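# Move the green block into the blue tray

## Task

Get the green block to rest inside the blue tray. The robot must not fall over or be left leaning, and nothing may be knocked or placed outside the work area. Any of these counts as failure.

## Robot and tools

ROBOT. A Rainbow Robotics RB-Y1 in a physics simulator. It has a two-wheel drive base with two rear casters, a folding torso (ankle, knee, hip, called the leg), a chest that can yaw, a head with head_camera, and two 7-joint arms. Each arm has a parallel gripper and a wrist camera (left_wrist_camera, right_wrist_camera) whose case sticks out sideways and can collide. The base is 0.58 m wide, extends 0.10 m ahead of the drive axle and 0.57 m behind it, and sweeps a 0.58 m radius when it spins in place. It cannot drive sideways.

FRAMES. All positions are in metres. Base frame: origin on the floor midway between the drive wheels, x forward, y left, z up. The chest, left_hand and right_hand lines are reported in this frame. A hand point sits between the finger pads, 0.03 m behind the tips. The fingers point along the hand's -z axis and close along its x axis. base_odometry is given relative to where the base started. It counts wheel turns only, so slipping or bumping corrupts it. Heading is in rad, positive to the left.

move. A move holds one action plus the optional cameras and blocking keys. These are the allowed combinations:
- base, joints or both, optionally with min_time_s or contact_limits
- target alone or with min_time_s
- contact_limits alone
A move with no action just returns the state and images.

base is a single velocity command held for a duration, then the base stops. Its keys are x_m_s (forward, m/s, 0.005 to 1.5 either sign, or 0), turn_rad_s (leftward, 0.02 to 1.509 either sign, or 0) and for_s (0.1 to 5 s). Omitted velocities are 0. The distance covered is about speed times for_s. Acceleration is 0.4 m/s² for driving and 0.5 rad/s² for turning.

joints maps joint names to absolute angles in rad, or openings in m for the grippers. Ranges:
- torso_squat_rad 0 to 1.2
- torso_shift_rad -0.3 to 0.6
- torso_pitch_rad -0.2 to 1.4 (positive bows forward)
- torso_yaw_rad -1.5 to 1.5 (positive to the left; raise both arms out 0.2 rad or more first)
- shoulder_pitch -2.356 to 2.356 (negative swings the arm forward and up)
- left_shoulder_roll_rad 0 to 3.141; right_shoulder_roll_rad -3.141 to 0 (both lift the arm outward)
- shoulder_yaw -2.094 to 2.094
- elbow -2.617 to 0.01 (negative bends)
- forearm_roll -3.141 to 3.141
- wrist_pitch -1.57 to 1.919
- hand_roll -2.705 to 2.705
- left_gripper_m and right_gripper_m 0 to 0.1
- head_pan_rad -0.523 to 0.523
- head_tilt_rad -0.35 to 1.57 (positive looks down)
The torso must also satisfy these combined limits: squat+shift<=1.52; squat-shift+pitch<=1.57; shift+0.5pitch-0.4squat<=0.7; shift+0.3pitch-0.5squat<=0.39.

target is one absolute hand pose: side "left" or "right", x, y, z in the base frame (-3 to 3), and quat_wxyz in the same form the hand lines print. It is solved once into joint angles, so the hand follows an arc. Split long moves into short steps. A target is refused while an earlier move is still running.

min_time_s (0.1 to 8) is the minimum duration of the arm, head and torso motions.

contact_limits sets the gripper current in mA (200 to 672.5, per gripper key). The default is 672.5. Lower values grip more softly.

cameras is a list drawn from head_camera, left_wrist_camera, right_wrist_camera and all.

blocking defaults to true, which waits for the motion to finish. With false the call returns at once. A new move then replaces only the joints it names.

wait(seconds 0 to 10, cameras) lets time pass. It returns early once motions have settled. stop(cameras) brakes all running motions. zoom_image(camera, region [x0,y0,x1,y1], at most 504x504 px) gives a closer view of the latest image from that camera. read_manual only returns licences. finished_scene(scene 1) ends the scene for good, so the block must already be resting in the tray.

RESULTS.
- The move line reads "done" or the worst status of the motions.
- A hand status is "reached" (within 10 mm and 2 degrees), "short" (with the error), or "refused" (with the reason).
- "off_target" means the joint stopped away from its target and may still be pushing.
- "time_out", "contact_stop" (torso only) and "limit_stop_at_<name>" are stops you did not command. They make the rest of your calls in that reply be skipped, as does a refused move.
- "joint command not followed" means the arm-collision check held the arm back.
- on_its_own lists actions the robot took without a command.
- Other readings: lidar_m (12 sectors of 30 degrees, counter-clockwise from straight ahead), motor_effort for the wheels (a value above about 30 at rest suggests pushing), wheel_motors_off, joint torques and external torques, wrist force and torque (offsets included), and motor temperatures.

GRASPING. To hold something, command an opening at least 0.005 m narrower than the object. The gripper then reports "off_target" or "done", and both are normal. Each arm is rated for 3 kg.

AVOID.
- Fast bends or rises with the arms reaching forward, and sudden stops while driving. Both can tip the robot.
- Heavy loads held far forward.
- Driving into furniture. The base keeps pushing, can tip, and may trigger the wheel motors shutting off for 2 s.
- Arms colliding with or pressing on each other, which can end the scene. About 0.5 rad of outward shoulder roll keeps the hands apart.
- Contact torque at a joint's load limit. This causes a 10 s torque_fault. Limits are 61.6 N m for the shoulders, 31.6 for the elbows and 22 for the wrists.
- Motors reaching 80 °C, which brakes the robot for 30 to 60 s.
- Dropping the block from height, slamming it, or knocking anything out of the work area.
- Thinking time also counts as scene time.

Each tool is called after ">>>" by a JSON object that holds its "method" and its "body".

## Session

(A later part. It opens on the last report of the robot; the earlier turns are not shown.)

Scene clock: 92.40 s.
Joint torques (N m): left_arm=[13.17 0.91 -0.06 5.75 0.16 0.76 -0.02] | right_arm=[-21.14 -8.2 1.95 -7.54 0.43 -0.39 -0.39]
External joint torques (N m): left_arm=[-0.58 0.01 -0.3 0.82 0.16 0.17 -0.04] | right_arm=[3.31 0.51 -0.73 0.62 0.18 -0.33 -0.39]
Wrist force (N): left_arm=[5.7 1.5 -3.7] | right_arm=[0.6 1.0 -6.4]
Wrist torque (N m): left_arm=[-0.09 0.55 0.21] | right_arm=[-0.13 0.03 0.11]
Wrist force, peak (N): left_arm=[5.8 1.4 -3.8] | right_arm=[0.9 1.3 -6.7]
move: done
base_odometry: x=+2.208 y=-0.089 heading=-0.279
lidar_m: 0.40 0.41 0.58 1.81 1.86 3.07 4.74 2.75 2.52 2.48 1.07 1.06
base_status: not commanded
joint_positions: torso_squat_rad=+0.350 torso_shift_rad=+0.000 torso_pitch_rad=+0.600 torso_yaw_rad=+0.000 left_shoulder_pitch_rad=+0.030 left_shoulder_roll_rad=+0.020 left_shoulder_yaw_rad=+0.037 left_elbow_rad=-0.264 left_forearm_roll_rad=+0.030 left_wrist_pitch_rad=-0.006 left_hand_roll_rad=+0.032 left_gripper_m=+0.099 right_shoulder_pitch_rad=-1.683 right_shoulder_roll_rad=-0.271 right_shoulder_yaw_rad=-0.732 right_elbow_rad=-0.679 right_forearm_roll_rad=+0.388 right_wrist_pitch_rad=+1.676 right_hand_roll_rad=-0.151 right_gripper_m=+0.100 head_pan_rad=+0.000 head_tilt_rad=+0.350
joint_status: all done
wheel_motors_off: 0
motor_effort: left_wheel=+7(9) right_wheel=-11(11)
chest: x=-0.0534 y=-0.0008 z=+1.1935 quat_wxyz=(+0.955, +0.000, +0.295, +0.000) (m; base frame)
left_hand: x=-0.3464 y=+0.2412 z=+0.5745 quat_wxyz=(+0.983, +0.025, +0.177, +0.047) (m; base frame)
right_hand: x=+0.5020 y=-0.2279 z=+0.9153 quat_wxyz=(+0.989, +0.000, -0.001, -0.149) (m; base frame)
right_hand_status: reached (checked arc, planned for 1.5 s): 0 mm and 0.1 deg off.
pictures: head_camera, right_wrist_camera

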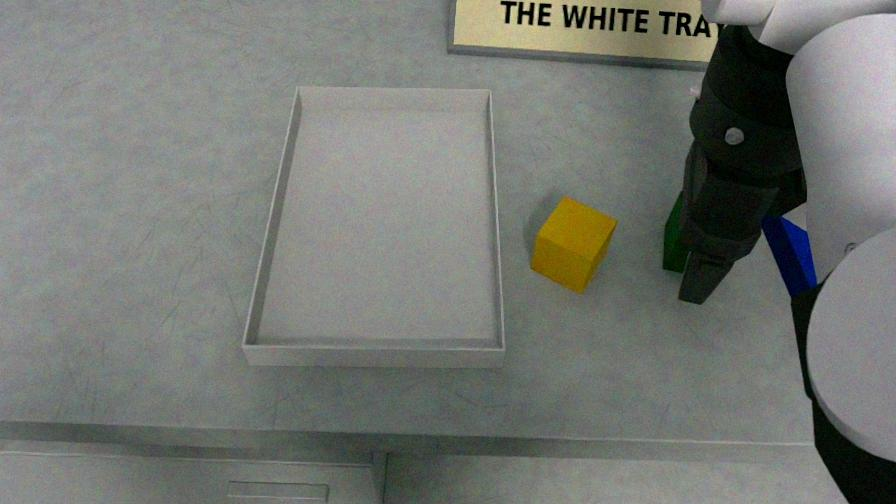

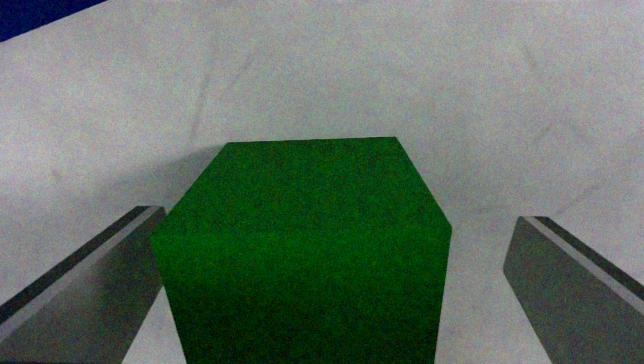

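>>> {"method": "move", "body": {"joints": {"right_gripper_m":0.025}, "cameras": ["right_wrist_camera"]}}

>>> {"method": "move", "body": {"target": {"side":"right","x":0.5,"y":-0.228,"z":0.985,"quat_wxyz":[0.9888,0,0,-0.1494]}, "min_time_s": 1.5, "cameras": ["head_camera","right_wrist_camera"]}}

Scene clock: 98.37 s.
Joint torques (N m): left_arm=[13.59 0.86 0.06 5.8 0.07 0.7 -0.09] | right_arm=[-22.07 -7.92 1.47 -7.46 0.21 -0.24 -0.3]
External joint torques (N m): left_arm=[-0.16 -0.03 -0.17 0.87 0.07 0.1 -0.11] | right_arm=[2.38 0.79 -1.22 0.69 -0.04 -0.19 -0.3]
Wrist force (N): left_arm=[5.6 1.3 -3.4] | right_arm=[1.4 1.3 -4.8]
Wrist torque (N m): left_arm=[-0.07 0.54 0.22] | right_arm=[-0.18 0.06 0.07]
Wrist force, peak (N): left_arm=[5.9 1.7 -3.9] | right_arm=[1.1 1.3 -7.0]
move: off_target
base_odometry: x=+2.208 y=-0.089 heading=-0.279
lidar_m: 0.40 0.41 0.59 1.82 1.87 3.08 4.74 2.74 2.54 2.47 1.09 1.08
base_status: not commanded
joint_positions: torso_squat_rad=+0.350 torso_shift_rad=+0.000 torso_pitch_rad=+0.600 torso_yaw_rad=+0.000 left_shoulder_pitch_rad=+0.030 left_shoulder_roll_rad=+0.020 left_shoulder_yaw_rad=+0.037 left_elbow_rad=-0.264 left_forearm_roll_rad=+0.030 left_wrist_pitch_rad=-0.006 left_hand_roll_rad=+0.032 left_gripper_m=+0.099 right_shoulder_pitch_rad=-1.683 right_shoulder_roll_rad=-0.271 right_shoulder_yaw_rad=-0.732 right_elbow_rad=-0.679 right_forearm_roll_rad=+0.388 right_wrist_pitch_rad=+1.676 right_hand_roll_rad=-0.151 right_gripper_m=+0.049 head_pan_rad=+0.000 head_tilt_rad=+0.350
joint_status: right_gripper_m off_target (ended at +0.049, target +0.025)
wheel_motors_off: 0
motor_effort: left_wheel=+8(9) right_wheel=-10(11)
chest: x=-0.0534 y=-0.0008 z=+1.1935 quat_wxyz=(+0.955, +0.000, +0.295, +0.000) (m; base frame)
left_hand: x=-0.3464 y=+0.2412 z=+0.5745 quat_wxyz=(+0.983, +0.025, +0.177, +0.047) (m; base frame)
right_hand: x=+0.5021 y=-0.2279 z=+0.9153 quat_wxyz=(+0.989, +0.000, -0.001, -0.149) (m; base frame)
pictures: right_wrist_camera

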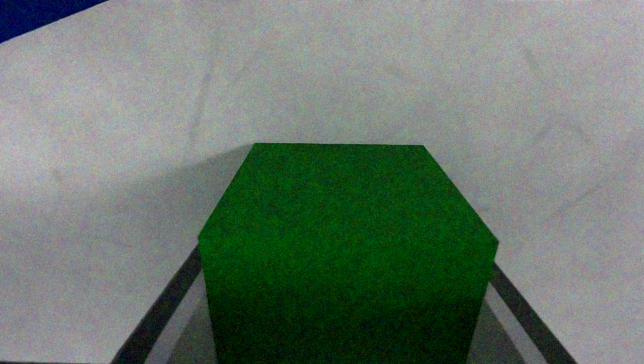

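Scene clock: 100.20 s.
Joint torques (N m): left_arm=[13.38 1 -0.06 5.72 0.18 0.68 -0.04] | right_arm=[-24.17 -6.92 4.64 -9.5 0.63 -0.1 0.17]
External joint torques (N m): left_arm=[-0.37 0.1 -0.29 0.8 0.18 0.09 -0.06] | right_arm=[0.57 1.72 1.5 -1.53 0.39 -0.06 0.17]
Wrist force (N): left_arm=[5.6 1.4 -3.4] | right_arm=[1.2 0.7 -6.2]
Wrist torque (N m): left_arm=[-0.07 0.54 0.22] | right_arm=[-0.07 0.08 -0.12]
Wrist force, peak (N): left_arm=[5.9 1.4 -3.7] | right_arm=[1.5 1.4 -7.4]
move: done
base_odometry: x=+2.208 y=-0.089 heading=-0.279
lidar_m: 0.40 0.41 0.59 1.81 1.86 3.10 4.75 2.73 2.53 2.47 1.08 1.07
base_status: not commanded
joint_positions: torso_squat_rad=+0.350 torso_shift_rad=+0.000 torso_pitch_rad=+0.600 torso_yaw_rad=+0.000 left_shoulder_pitch_rad=+0.030 left_shoulder_roll_rad=+0.020 left_shoulder_yaw_rad=+0.037 left_elbow_rad=-0.264 left_forearm_roll_rad=+0.030 left_wrist_pitch_rad=-0.006 left_hand_roll_rad=+0.032 left_gripper_m=+0.099 right_shoulder_pitch_rad=-1.748 right_shoulder_roll_rad=-0.268 right_shoulder_yaw_rad=-0.715 right_elbow_rad=-0.836 right_forearm_roll_rad=+0.411 right_wrist_pitch_rad=+1.891 right_hand_roll_rad=-0.117 right_gripper_m=+0.049 head_pan_rad=+0.000 head_tilt_rad=+0.350
joint_status: all done
wheel_motors_off: 0
motor_effort: left_wheel=+8(9) right_wheel=-11(11)
chest: x=-0.0534 y=-0.0008 z=+1.1935 quat_wxyz=(+0.955, +0.000, +0.295, +0.000) (m; base frame)
left_hand: x=-0.3464 y=+0.2412 z=+0.5745 quat_wxyz=(+0.983, +0.025, +0.177, +0.047) (m; base frame)
right_hand: x=+0.4999 y=-0.2278 z=+0.9846 quat_wxyz=(+0.989, +0.000, +0.003, -0.150) (m; base frame)
right_hand_status: reached (checked arc, planned for 1.5 s): 0 mm and 0.3 deg off.
pictures: head_camera, right_wrist_camera

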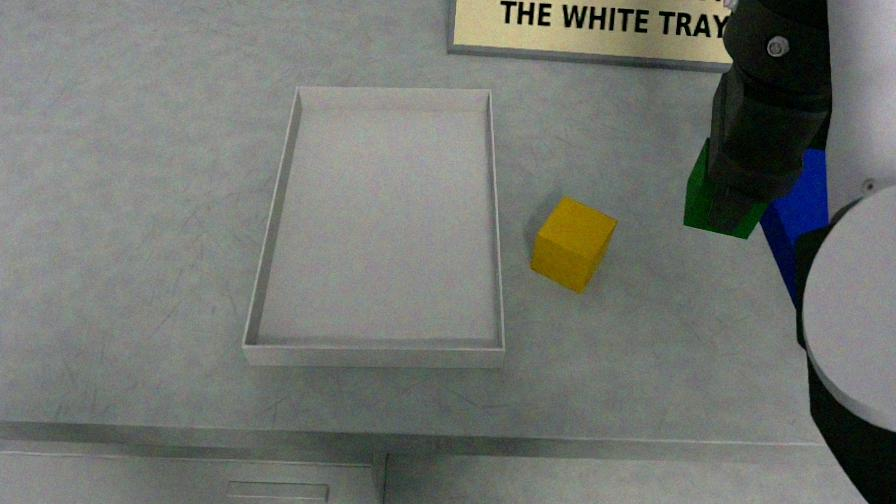

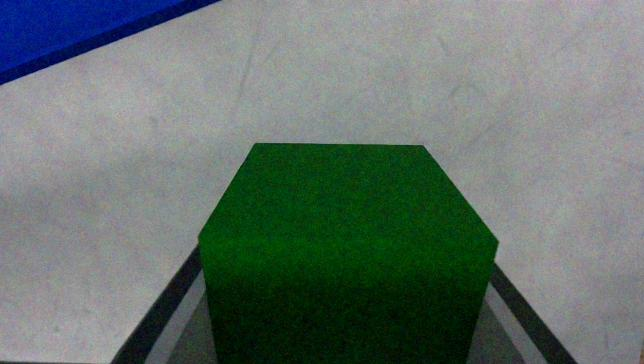

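>>> {"method": "move", "body": {"base": {"x_m_s":0.08,"for_s":0.4}}}

>>> {"method": "move", "body": {"target": {"side":"right","x":0.46,"y":-0.375,"z":0.985,"quat_wxyz":[0.9888,0,0,-0.1494]}, "min_time_s": 2, "cameras": ["head_camera","right_wrist_camera"]}}

Scene clock: 105.50 s.
Joint torques (N m): left_arm=[13.66 1.25 -0.09 5.87 0.22 0.76 -0.05] | right_arm=[-24.21 -7.15 5.02 -8.77 0.7 -0.11 0.01]
External joint torques (N m): left_arm=[-0.09 0.35 -0.32 0.94 0.22 0.17 -0.07] | right_arm=[0.53 1.49 1.87 -0.8 0.46 -0.07 0.01]
Wrist force (N): left_arm=[5.6 1.5 -3.6] | right_arm=[1.1 0.8 -6.5]
Wrist torque (N m): left_arm=[-0.08 0.54 0.22] | right_arm=[-0.10 0.08 -0.12]
Wrist force, peak (N): left_arm=[5.7 1.6 -4.0] | right_arm=[2.0 1.7 -7.5]
move: done
base_odometry: x=+2.239 y=-0.097 heading=-0.279
lidar_m: 0.37 0.36 0.54 1.83 1.87 2.63 4.79 2.75 2.55 1.08 1.07 1.04
base_status: done (sent for 0.4 of 0.4 s)
joint_positions: torso_squat_rad=+0.350 torso_shift_rad=+0.000 torso_pitch_rad=+0.600 torso_yaw_rad=+0.000 left_shoulder_pitch_rad=+0.030 left_shoulder_roll_rad=+0.020 left_shoulder_yaw_rad=+0.037 left_elbow_rad=-0.264 left_forearm_roll_rad=+0.030 left_wrist_pitch_rad=-0.006 left_hand_roll_rad=+0.032 left_gripper_m=+0.099 right_shoulder_pitch_rad=-1.749 right_shoulder_roll_rad=-0.268 right_shoulder_yaw_rad=-0.715 right_elbow_rad=-0.836 right_forearm_roll_rad=+0.411 right_wrist_pitch_rad=+1.891 right_hand_roll_rad=-0.117 right_gripper_m=+0.049 head_pan_rad=+0.000 head_tilt_rad=+0.350
joint_status: not commanded
wheel_motors_off: 0
motor_effort: left_wheel=-1(21) right_wheel=-4(14)
chest: x=-0.0532 y=-0.0008 z=+1.1934 quat_wxyz=(+0.955, +0.000, +0.296, +0.000) (m; base frame)
left_hand: x=-0.3463 y=+0.2412 z=+0.5745 quat_wxyz=(+0.983, +0.025, +0.177, +0.047) (m; base frame)
right_hand: x=+0.5001 y=-0.2278 z=+0.9845 quat_wxyz=(+0.989, +0.000, +0.003, -0.150) (m; base frame)
pictures: none

Scene clock: 107.83 s.
Joint torques (N m): left_arm=[13.43 1.03 0.26 5.68 0.24 0.72 -0.02] | right_arm=[-20.18 -10.8 4.29 -8.45 0.59 0.03 0.34]
External joint torques (N m): left_arm=[-0.32 0.13 0.03 0.75 0.24 0.12 -0.04] | right_arm=[1.82 0.33 -0.65 -1.38 0.35 0.09 0.34]
Wrist force (N): left_arm=[5.7 1.4 -3.7] | right_arm=[0.9 0.5 -7.2]
Wrist torque (N m): left_arm=[-0.08 0.56 0.22] | right_arm=[-0.05 0.02 -0.10]
Wrist force, peak (N): left_arm=[5.8 1.7 -3.7] | right_arm=[1.0 1.9 -7.6]
move: done
base_odometry: x=+2.239 y=-0.097 heading=-0.279
lidar_m: 0.37 0.37 0.55 1.82 1.87 2.63 4.78 2.75 2.55 1.09 1.04 1.05
base_status: not commanded
joint_positions: torso_squat_rad=+0.350 torso_shift_rad=+0.000 torso_pitch_rad=+0.600 torso_yaw_rad=+0.000 left_shoulder_pitch_rad=+0.030 left_shoulder_roll_rad=+0.020 left_shoulder_yaw_rad=+0.037 left_elbow_rad=-0.264 left_forearm_roll_rad=+0.030 left_wrist_pitch_rad=-0.006 left_hand_roll_rad=+0.032 left_gripper_m=+0.099 right_shoulder_pitch_rad=-1.673 right_shoulder_roll_rad=-0.408 right_shoulder_yaw_rad=-1.029 right_elbow_rad=-1.008 right_forearm_roll_rad=+0.628 right_wrist_pitch_rad=+1.919 right_hand_roll_rad=+0.316 right_gripper_m=+0.049 head_pan_rad=+0.000 head_tilt_rad=+0.350
joint_status: all done
wheel_motors_off: 0
motor_effort: left_wheel=+0(1) right_wheel=-3(3)
chest: x=-0.0533 y=-0.0008 z=+1.1934 quat_wxyz=(+0.955, +0.000, +0.296, +0.000) (m; base frame)
left_hand: x=-0.3463 y=+0.2412 z=+0.5745 quat_wxyz=(+0.983, +0.025, +0.177, +0.047) (m; base frame)
right_hand: x=+0.4601 y=-0.3751 z=+0.9846 quat_wxyz=(+0.989, +0.000, +0.002, -0.150) (m; base frame)
right_hand_status: reached (checked arc, planned for 2.0 s): 0 mm and 0.3 deg off.
pictures: head_camera, right_wrist_camera

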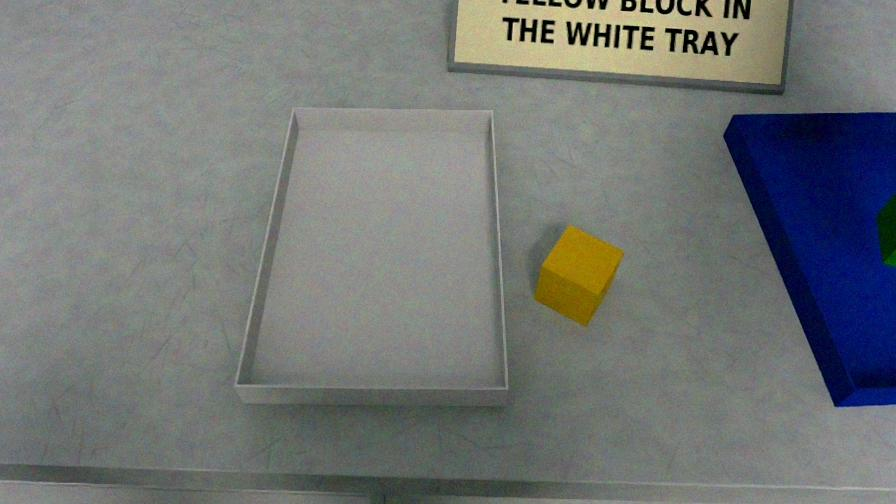

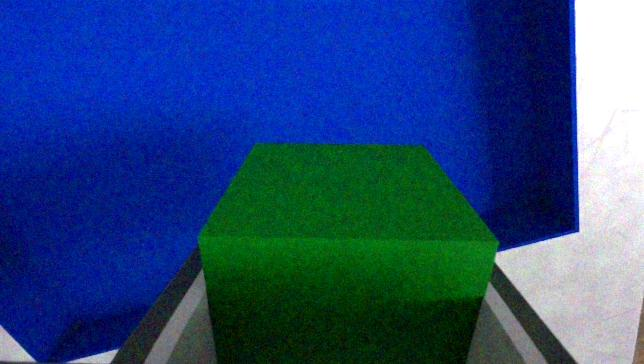

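>>> {"method": "move", "body": {"target": {"side":"right","x":0.46,"y":-0.385,"z":0.924,"quat_wxyz":[0.9888,0,0,-0.1494]}, "min_time_s": 2.5, "cameras": ["head_camera","right_wrist_camera"]}}

Scene clock: 114.40 s.
Joint torques (N m): left_arm=[13.78 1.01 -0.11 5.71 0.26 0.7 -0.03] | right_arm=[-19.27 -11.42 3.9 -6.76 0.47 -0.37 -0.31]
External joint torques (N m): left_arm=[0.02 0.11 -0.34 0.78 0.26 0.1 -0.05] | right_arm=[2.2 0.35 -0.57 0.63 0.23 -0.3 -0.31]
Wrist force (N): left_arm=[5.4 1.5 -3.7] | right_arm=[1.4 0.9 -6.9]
Wrist torque (N m): left_arm=[-0.08 0.52 0.22] | right_arm=[-0.13 0.12 0.06]
Wrist force, peak (N): left_arm=[5.9 1.6 -3.8] | right_arm=[1.3 1.0 -7.6]
move: done
base_odometry: x=+2.239 y=-0.097 heading=-0.279
lidar_m: 0.36 0.37 0.54 1.82 1.85 2.60 4.77 2.75 2.55 1.08 1.06 1.03
base_status: not commanded
joint_positions: torso_squat_rad=+0.350 torso_shift_rad=+0.000 torso_pitch_rad=+0.600 torso_yaw_rad=+0.000 left_shoulder_pitch_rad=+0.030 left_shoulder_roll_rad=+0.020 left_shoulder_yaw_rad=+0.037 left_elbow_rad=-0.264 left_forearm_roll_rad=+0.030 left_wrist_pitch_rad=-0.006 left_hand_roll_rad=+0.032 left_gripper_m=+0.099 right_shoulder_pitch_rad=-1.595 right_shoulder_roll_rad=-0.414 right_shoulder_yaw_rad=-1.074 right_elbow_rad=-0.892 right_forearm_roll_rad=+0.584 right_wrist_pitch_rad=+1.750 right_hand_roll_rad=+0.292 right_gripper_m=+0.049 head_pan_rad=+0.000 head_tilt_rad=+0.350
joint_status: all done
wheel_motors_off: 0
motor_effort: left_wheel=+0(1) right_wheel=-3(3)
chest: x=-0.0533 y=-0.0008 z=+1.1934 quat_wxyz=(+0.955, +0.000, +0.296, +0.000) (m; base frame)
left_hand: x=-0.3463 y=+0.2412 z=+0.5745 quat_wxyz=(+0.983, +0.025, +0.177, +0.047) (m; base frame)
right_hand: x=+0.4601 y=-0.3849 z=+0.9242 quat_wxyz=(+0.989, +0.000, +0.000, -0.149) (m; base frame)
right_hand_status: reached (checked arc, planned for 2.5 s): 0 mm and 0.1 deg off.
pictures: head_camera, right_wrist_camera

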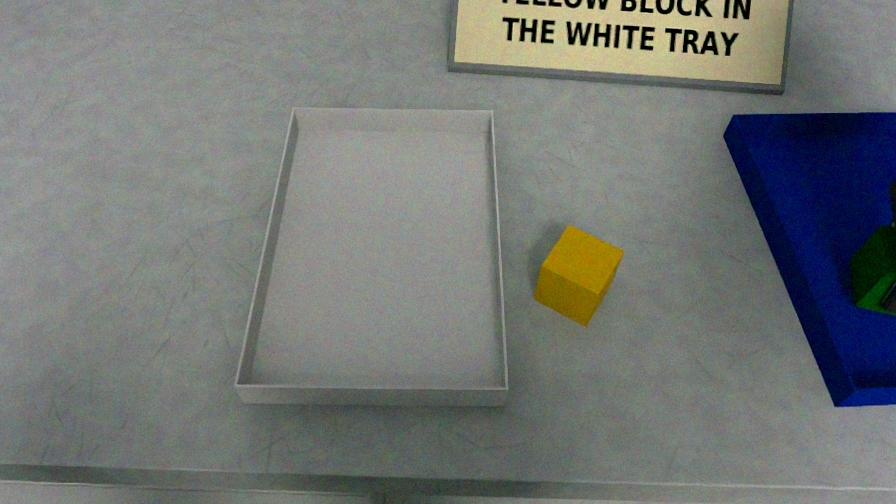

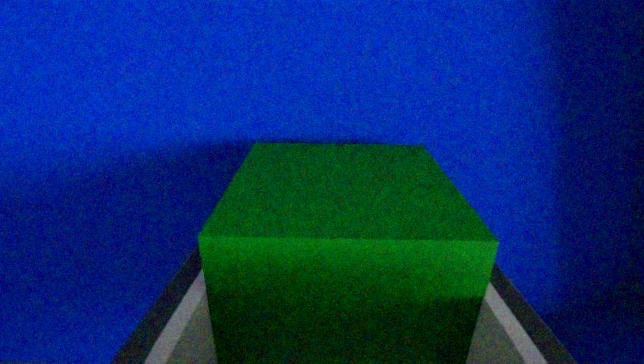

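Nearly at the floor. Release gently.

>>> {"method": "move", "body": {"target": {"side":"right","x":0.46,"y":-0.385,"z":0.92,"quat_wxyz":[0.9888,0,0,-0.1494]}, "min_time_s": 1}}

>>> {"method": "move", "body": {"joints": {"right_gripper_m":0.08}}}

>>> {"method": "move", "body": {"target": {"side":"right","x":0.46,"y":-0.385,"z":1.0,"quat_wxyz":[0.9888,0,0,-0.1494]}, "min_time_s": 2, "cameras": ["head_camera","right_wrist_camera"]}}

Scene clock: 118.10 s.
Joint torques (N m): left_arm=[13.68 1.03 0.04 5.63 0.15 0.79 0.02] | right_arm=[-19.09 -11.65 3.38 -6.65 0.31 -0.55 -0.3]
External joint torques (N m): left_arm=[-0.07 0.13 -0.19 0.7 0.15 0.19 0] | right_arm=[2.36 0.14 -1.05 0.74 0.07 -0.48 -0.3]
Wrist force (N): left_arm=[5.6 1.5 -3.7] | right_arm=[0.9 1.0 -6.9]
Wrist torque (N m): left_arm=[-0.08 0.55 0.22] | right_arm=[-0.11 0.06 0.07]
Wrist force, peak (N): left_arm=[5.8 1.6 -3.8] | right_arm=[1.3 1.2 -7.3]
move: done
base_odometry: x=+2.239 y=-0.097 heading=-0.279
lidar_m: 0.37 0.35 0.54 1.82 1.87 2.61 4.79 2.77 2.55 1.08 1.08 1.03
base_status: not commanded
joint_positions: torso_squat_rad=+0.350 torso_shift_rad=+0.000 torso_pitch_rad=+0.600 torso_yaw_rad=+0.000 left_shoulder_pitch_rad=+0.030 left_shoulder_roll_rad=+0.020 left_shoulder_yaw_rad=+0.037 left_elbow_rad=-0.264 left_forearm_roll_rad=+0.030 left_wrist_pitch_rad=-0.006 left_hand_roll_rad=+0.032 left_gripper_m=+0.099 right_shoulder_pitch_rad=-1.591 right_shoulder_roll_rad=-0.415 right_shoulder_yaw_rad=-1.076 right_elbow_rad=-0.882 right_forearm_roll_rad=+0.582 right_wrist_pitch_rad=+1.739 right_hand_roll_rad=+0.289 right_gripper_m=+0.049 head_pan_rad=+0.000 head_tilt_rad=+0.350
joint_status: all done
wheel_motors_off: 0
motor_effort: left_wheel=+0(1) right_wheel=-3(3)
chest: x=-0.0533 y=-0.0008 z=+1.1934 quat_wxyz=(+0.955, +0.000, +0.296, +0.000) (m; base frame)
left_hand: x=-0.3463 y=+0.2412 z=+0.5745 quat_wxyz=(+0.983, +0.025, +0.177, +0.047) (m; base frame)
right_hand: x=+0.4601 y=-0.3848 z=+0.9203 quat_wxyz=(+0.989, +0.000, +0.000, -0.149) (m; base frame)
right_hand_status: reached (checked arc, planned for 1.0 s): 0 mm and 0.0 deg off.
pictures: none

Scene clock: 118.93 s.
Joint torques (N m): left_arm=[13.6 1.1 0.09 5.51 0.14 0.68 0.01] | right_arm=[-18.97 -11.7 3.53 -6.85 0.28 -0.45 -0.18]
External joint torques (N m): left_arm=[-0.15 0.2 -0.14 0.58 0.14 0.08 -0.01] | right_arm=[2.47 0.09 -0.9 0.54 0.03 -0.37 -0.18]
Wrist force (N): left_arm=[5.6 1.5 -3.8] | right_arm=[1.2 1.0 -5.9]
Wrist torque (N m): left_arm=[-0.08 0.55 0.20] | right_arm=[-0.13 0.09 0.07]
Wrist force, peak (N): left_arm=[5.8 1.5 -3.9] | right_arm=[0.9 1.1 -6.9]
move: done
base_odometry: x=+2.239 y=-0.097 heading=-0.279
lidar_m: 0.37 0.37 0.54 1.82 1.87 2.62 4.77 2.76 2.55 1.10 1.07 1.04
base_status: not commanded
joint_positions: torso_squat_rad=+0.350 torso_shift_rad=+0.000 torso_pitch_rad=+0.600 torso_yaw_rad=+0.000 left_shoulder_pitch_rad=+0.030 left_shoulder_roll_rad=+0.020 left_shoulder_yaw_rad=+0.037 left_elbow_rad=-0.264 left_forearm_roll_rad=+0.030 left_wrist_pitch_rad=-0.006 left_hand_roll_rad=+0.032 left_gripper_m=+0.099 right_shoulder_pitch_rad=-1.591 right_shoulder_roll_rad=-0.415 right_shoulder_yaw_rad=-1.076 right_elbow_rad=-0.882 right_forearm_roll_rad=+0.582 right_wrist_pitch_rad=+1.739 right_hand_roll_rad=+0.289 right_gripper_m=+0.080 head_pan_rad=+0.000 head_tilt_rad=+0.350
joint_status: all done
wheel_motors_off: 0
motor_effort: left_wheel=+1(1) right_wheel=-3(3)
chest: x=-0.0533 y=-0.0008 z=+1.1934 quat_wxyz=(+0.955, +0.000, +0.296, +0.000) (m; base frame)
left_hand: x=-0.3463 y=+0.2412 z=+0.5745 quat_wxyz=(+0.983, +0.025, +0.177, +0.047) (m; base frame)
right_hand: x=+0.4601 y=-0.3849 z=+0.9203 quat_wxyz=(+0.989, +0.000, +0.000, -0.149) (m; base frame)
pictures: none

Scene clock: 121.27 s.
Joint torques (N m): left_arm=[13.82 1.03 0.14 5.94 0.18 0.68 -0.09] | right_arm=[-21.8 -10.52 4.84 -7.99 0.99 -0.11 0.23]
External joint torques (N m): left_arm=[0.07 0.13 -0.09 1 0.18 0.09 -0.11] | right_arm=[0.32 0.51 -0.47 -1.3 0.76 -0.03 0.23]
Wrist force (N): left_arm=[5.8 1.4 -3.6] | right_arm=[0.5 1.4 -5.9]
Wrist torque (N m): left_arm=[-0.07 0.58 0.22] | right_arm=[-0.15 0.04 -0.14]
Wrist force, peak (N): left_arm=[5.8 1.5 -3.8] | right_arm=[1.3 1.5 -6.5]
move: done
base_odometry: x=+2.239 y=-0.097 heading=-0.279
lidar_m: 0.36 0.39 0.55 1.82 1.87 2.64 4.77 2.75 2.54 1.10 1.06 1.04
base_status: not commanded
joint_positions: torso_squat_rad=+0.350 torso_shift_rad=+0.000 torso_pitch_rad=+0.600 torso_yaw_rad=+0.000 left_shoulder_pitch_rad=+0.030 left_shoulder_roll_rad=+0.020 left_shoulder_yaw_rad=+0.037 left_elbow_rad=-0.264 left_forearm_roll_rad=+0.030 left_wrist_pitch_rad=-0.006 left_hand_roll_rad=+0.032 left_gripper_m=+0.099 right_shoulder_pitch_rad=-1.723 right_shoulder_roll_rad=-0.431 right_shoulder_yaw_rad=-1.082 right_elbow_rad=-0.988 right_forearm_roll_rad=+0.700 right_wrist_pitch_rad=+1.919 right_hand_roll_rad=+0.359 right_gripper_m=+0.080 head_pan_rad=+0.000 head_tilt_rad=+0.350
joint_status: all done
wheel_motors_off: 0
motor_effort: left_wheel=+0(1) right_wheel=-3(3)
chest: x=-0.0533 y=-0.0008 z=+1.1934 quat_wxyz=(+0.955, +0.000, +0.296, +0.000) (m; base frame)
left_hand: x=-0.3463 y=+0.2412 z=+0.5745 quat_wxyz=(+0.983, +0.025, +0.177, +0.047) (m; base frame)
right_hand: x=+0.4603 y=-0.3851 z=+0.9994 quat_wxyz=(+0.989, +0.000, +0.002, -0.150) (m; base frame)
right_hand_status: reached (checked arc, planned for 2.0 s): 1 mm and 0.2 deg off.
pictures: head_camera, right_wrist_camera

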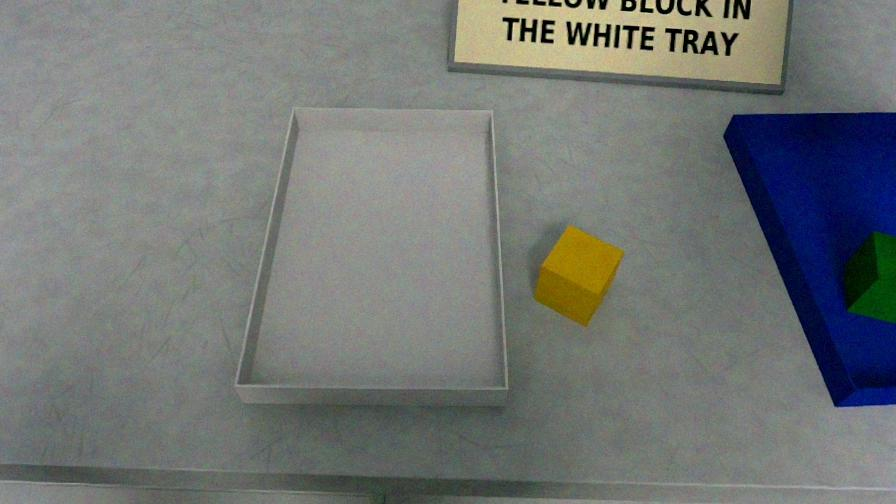

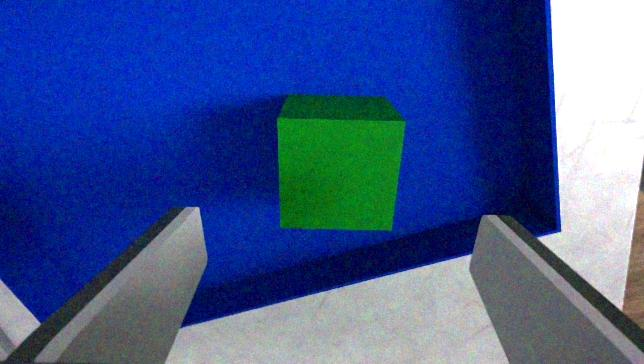

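>>> {"method": "finished_scene", "body": {}}

The scene is finished: the task was done.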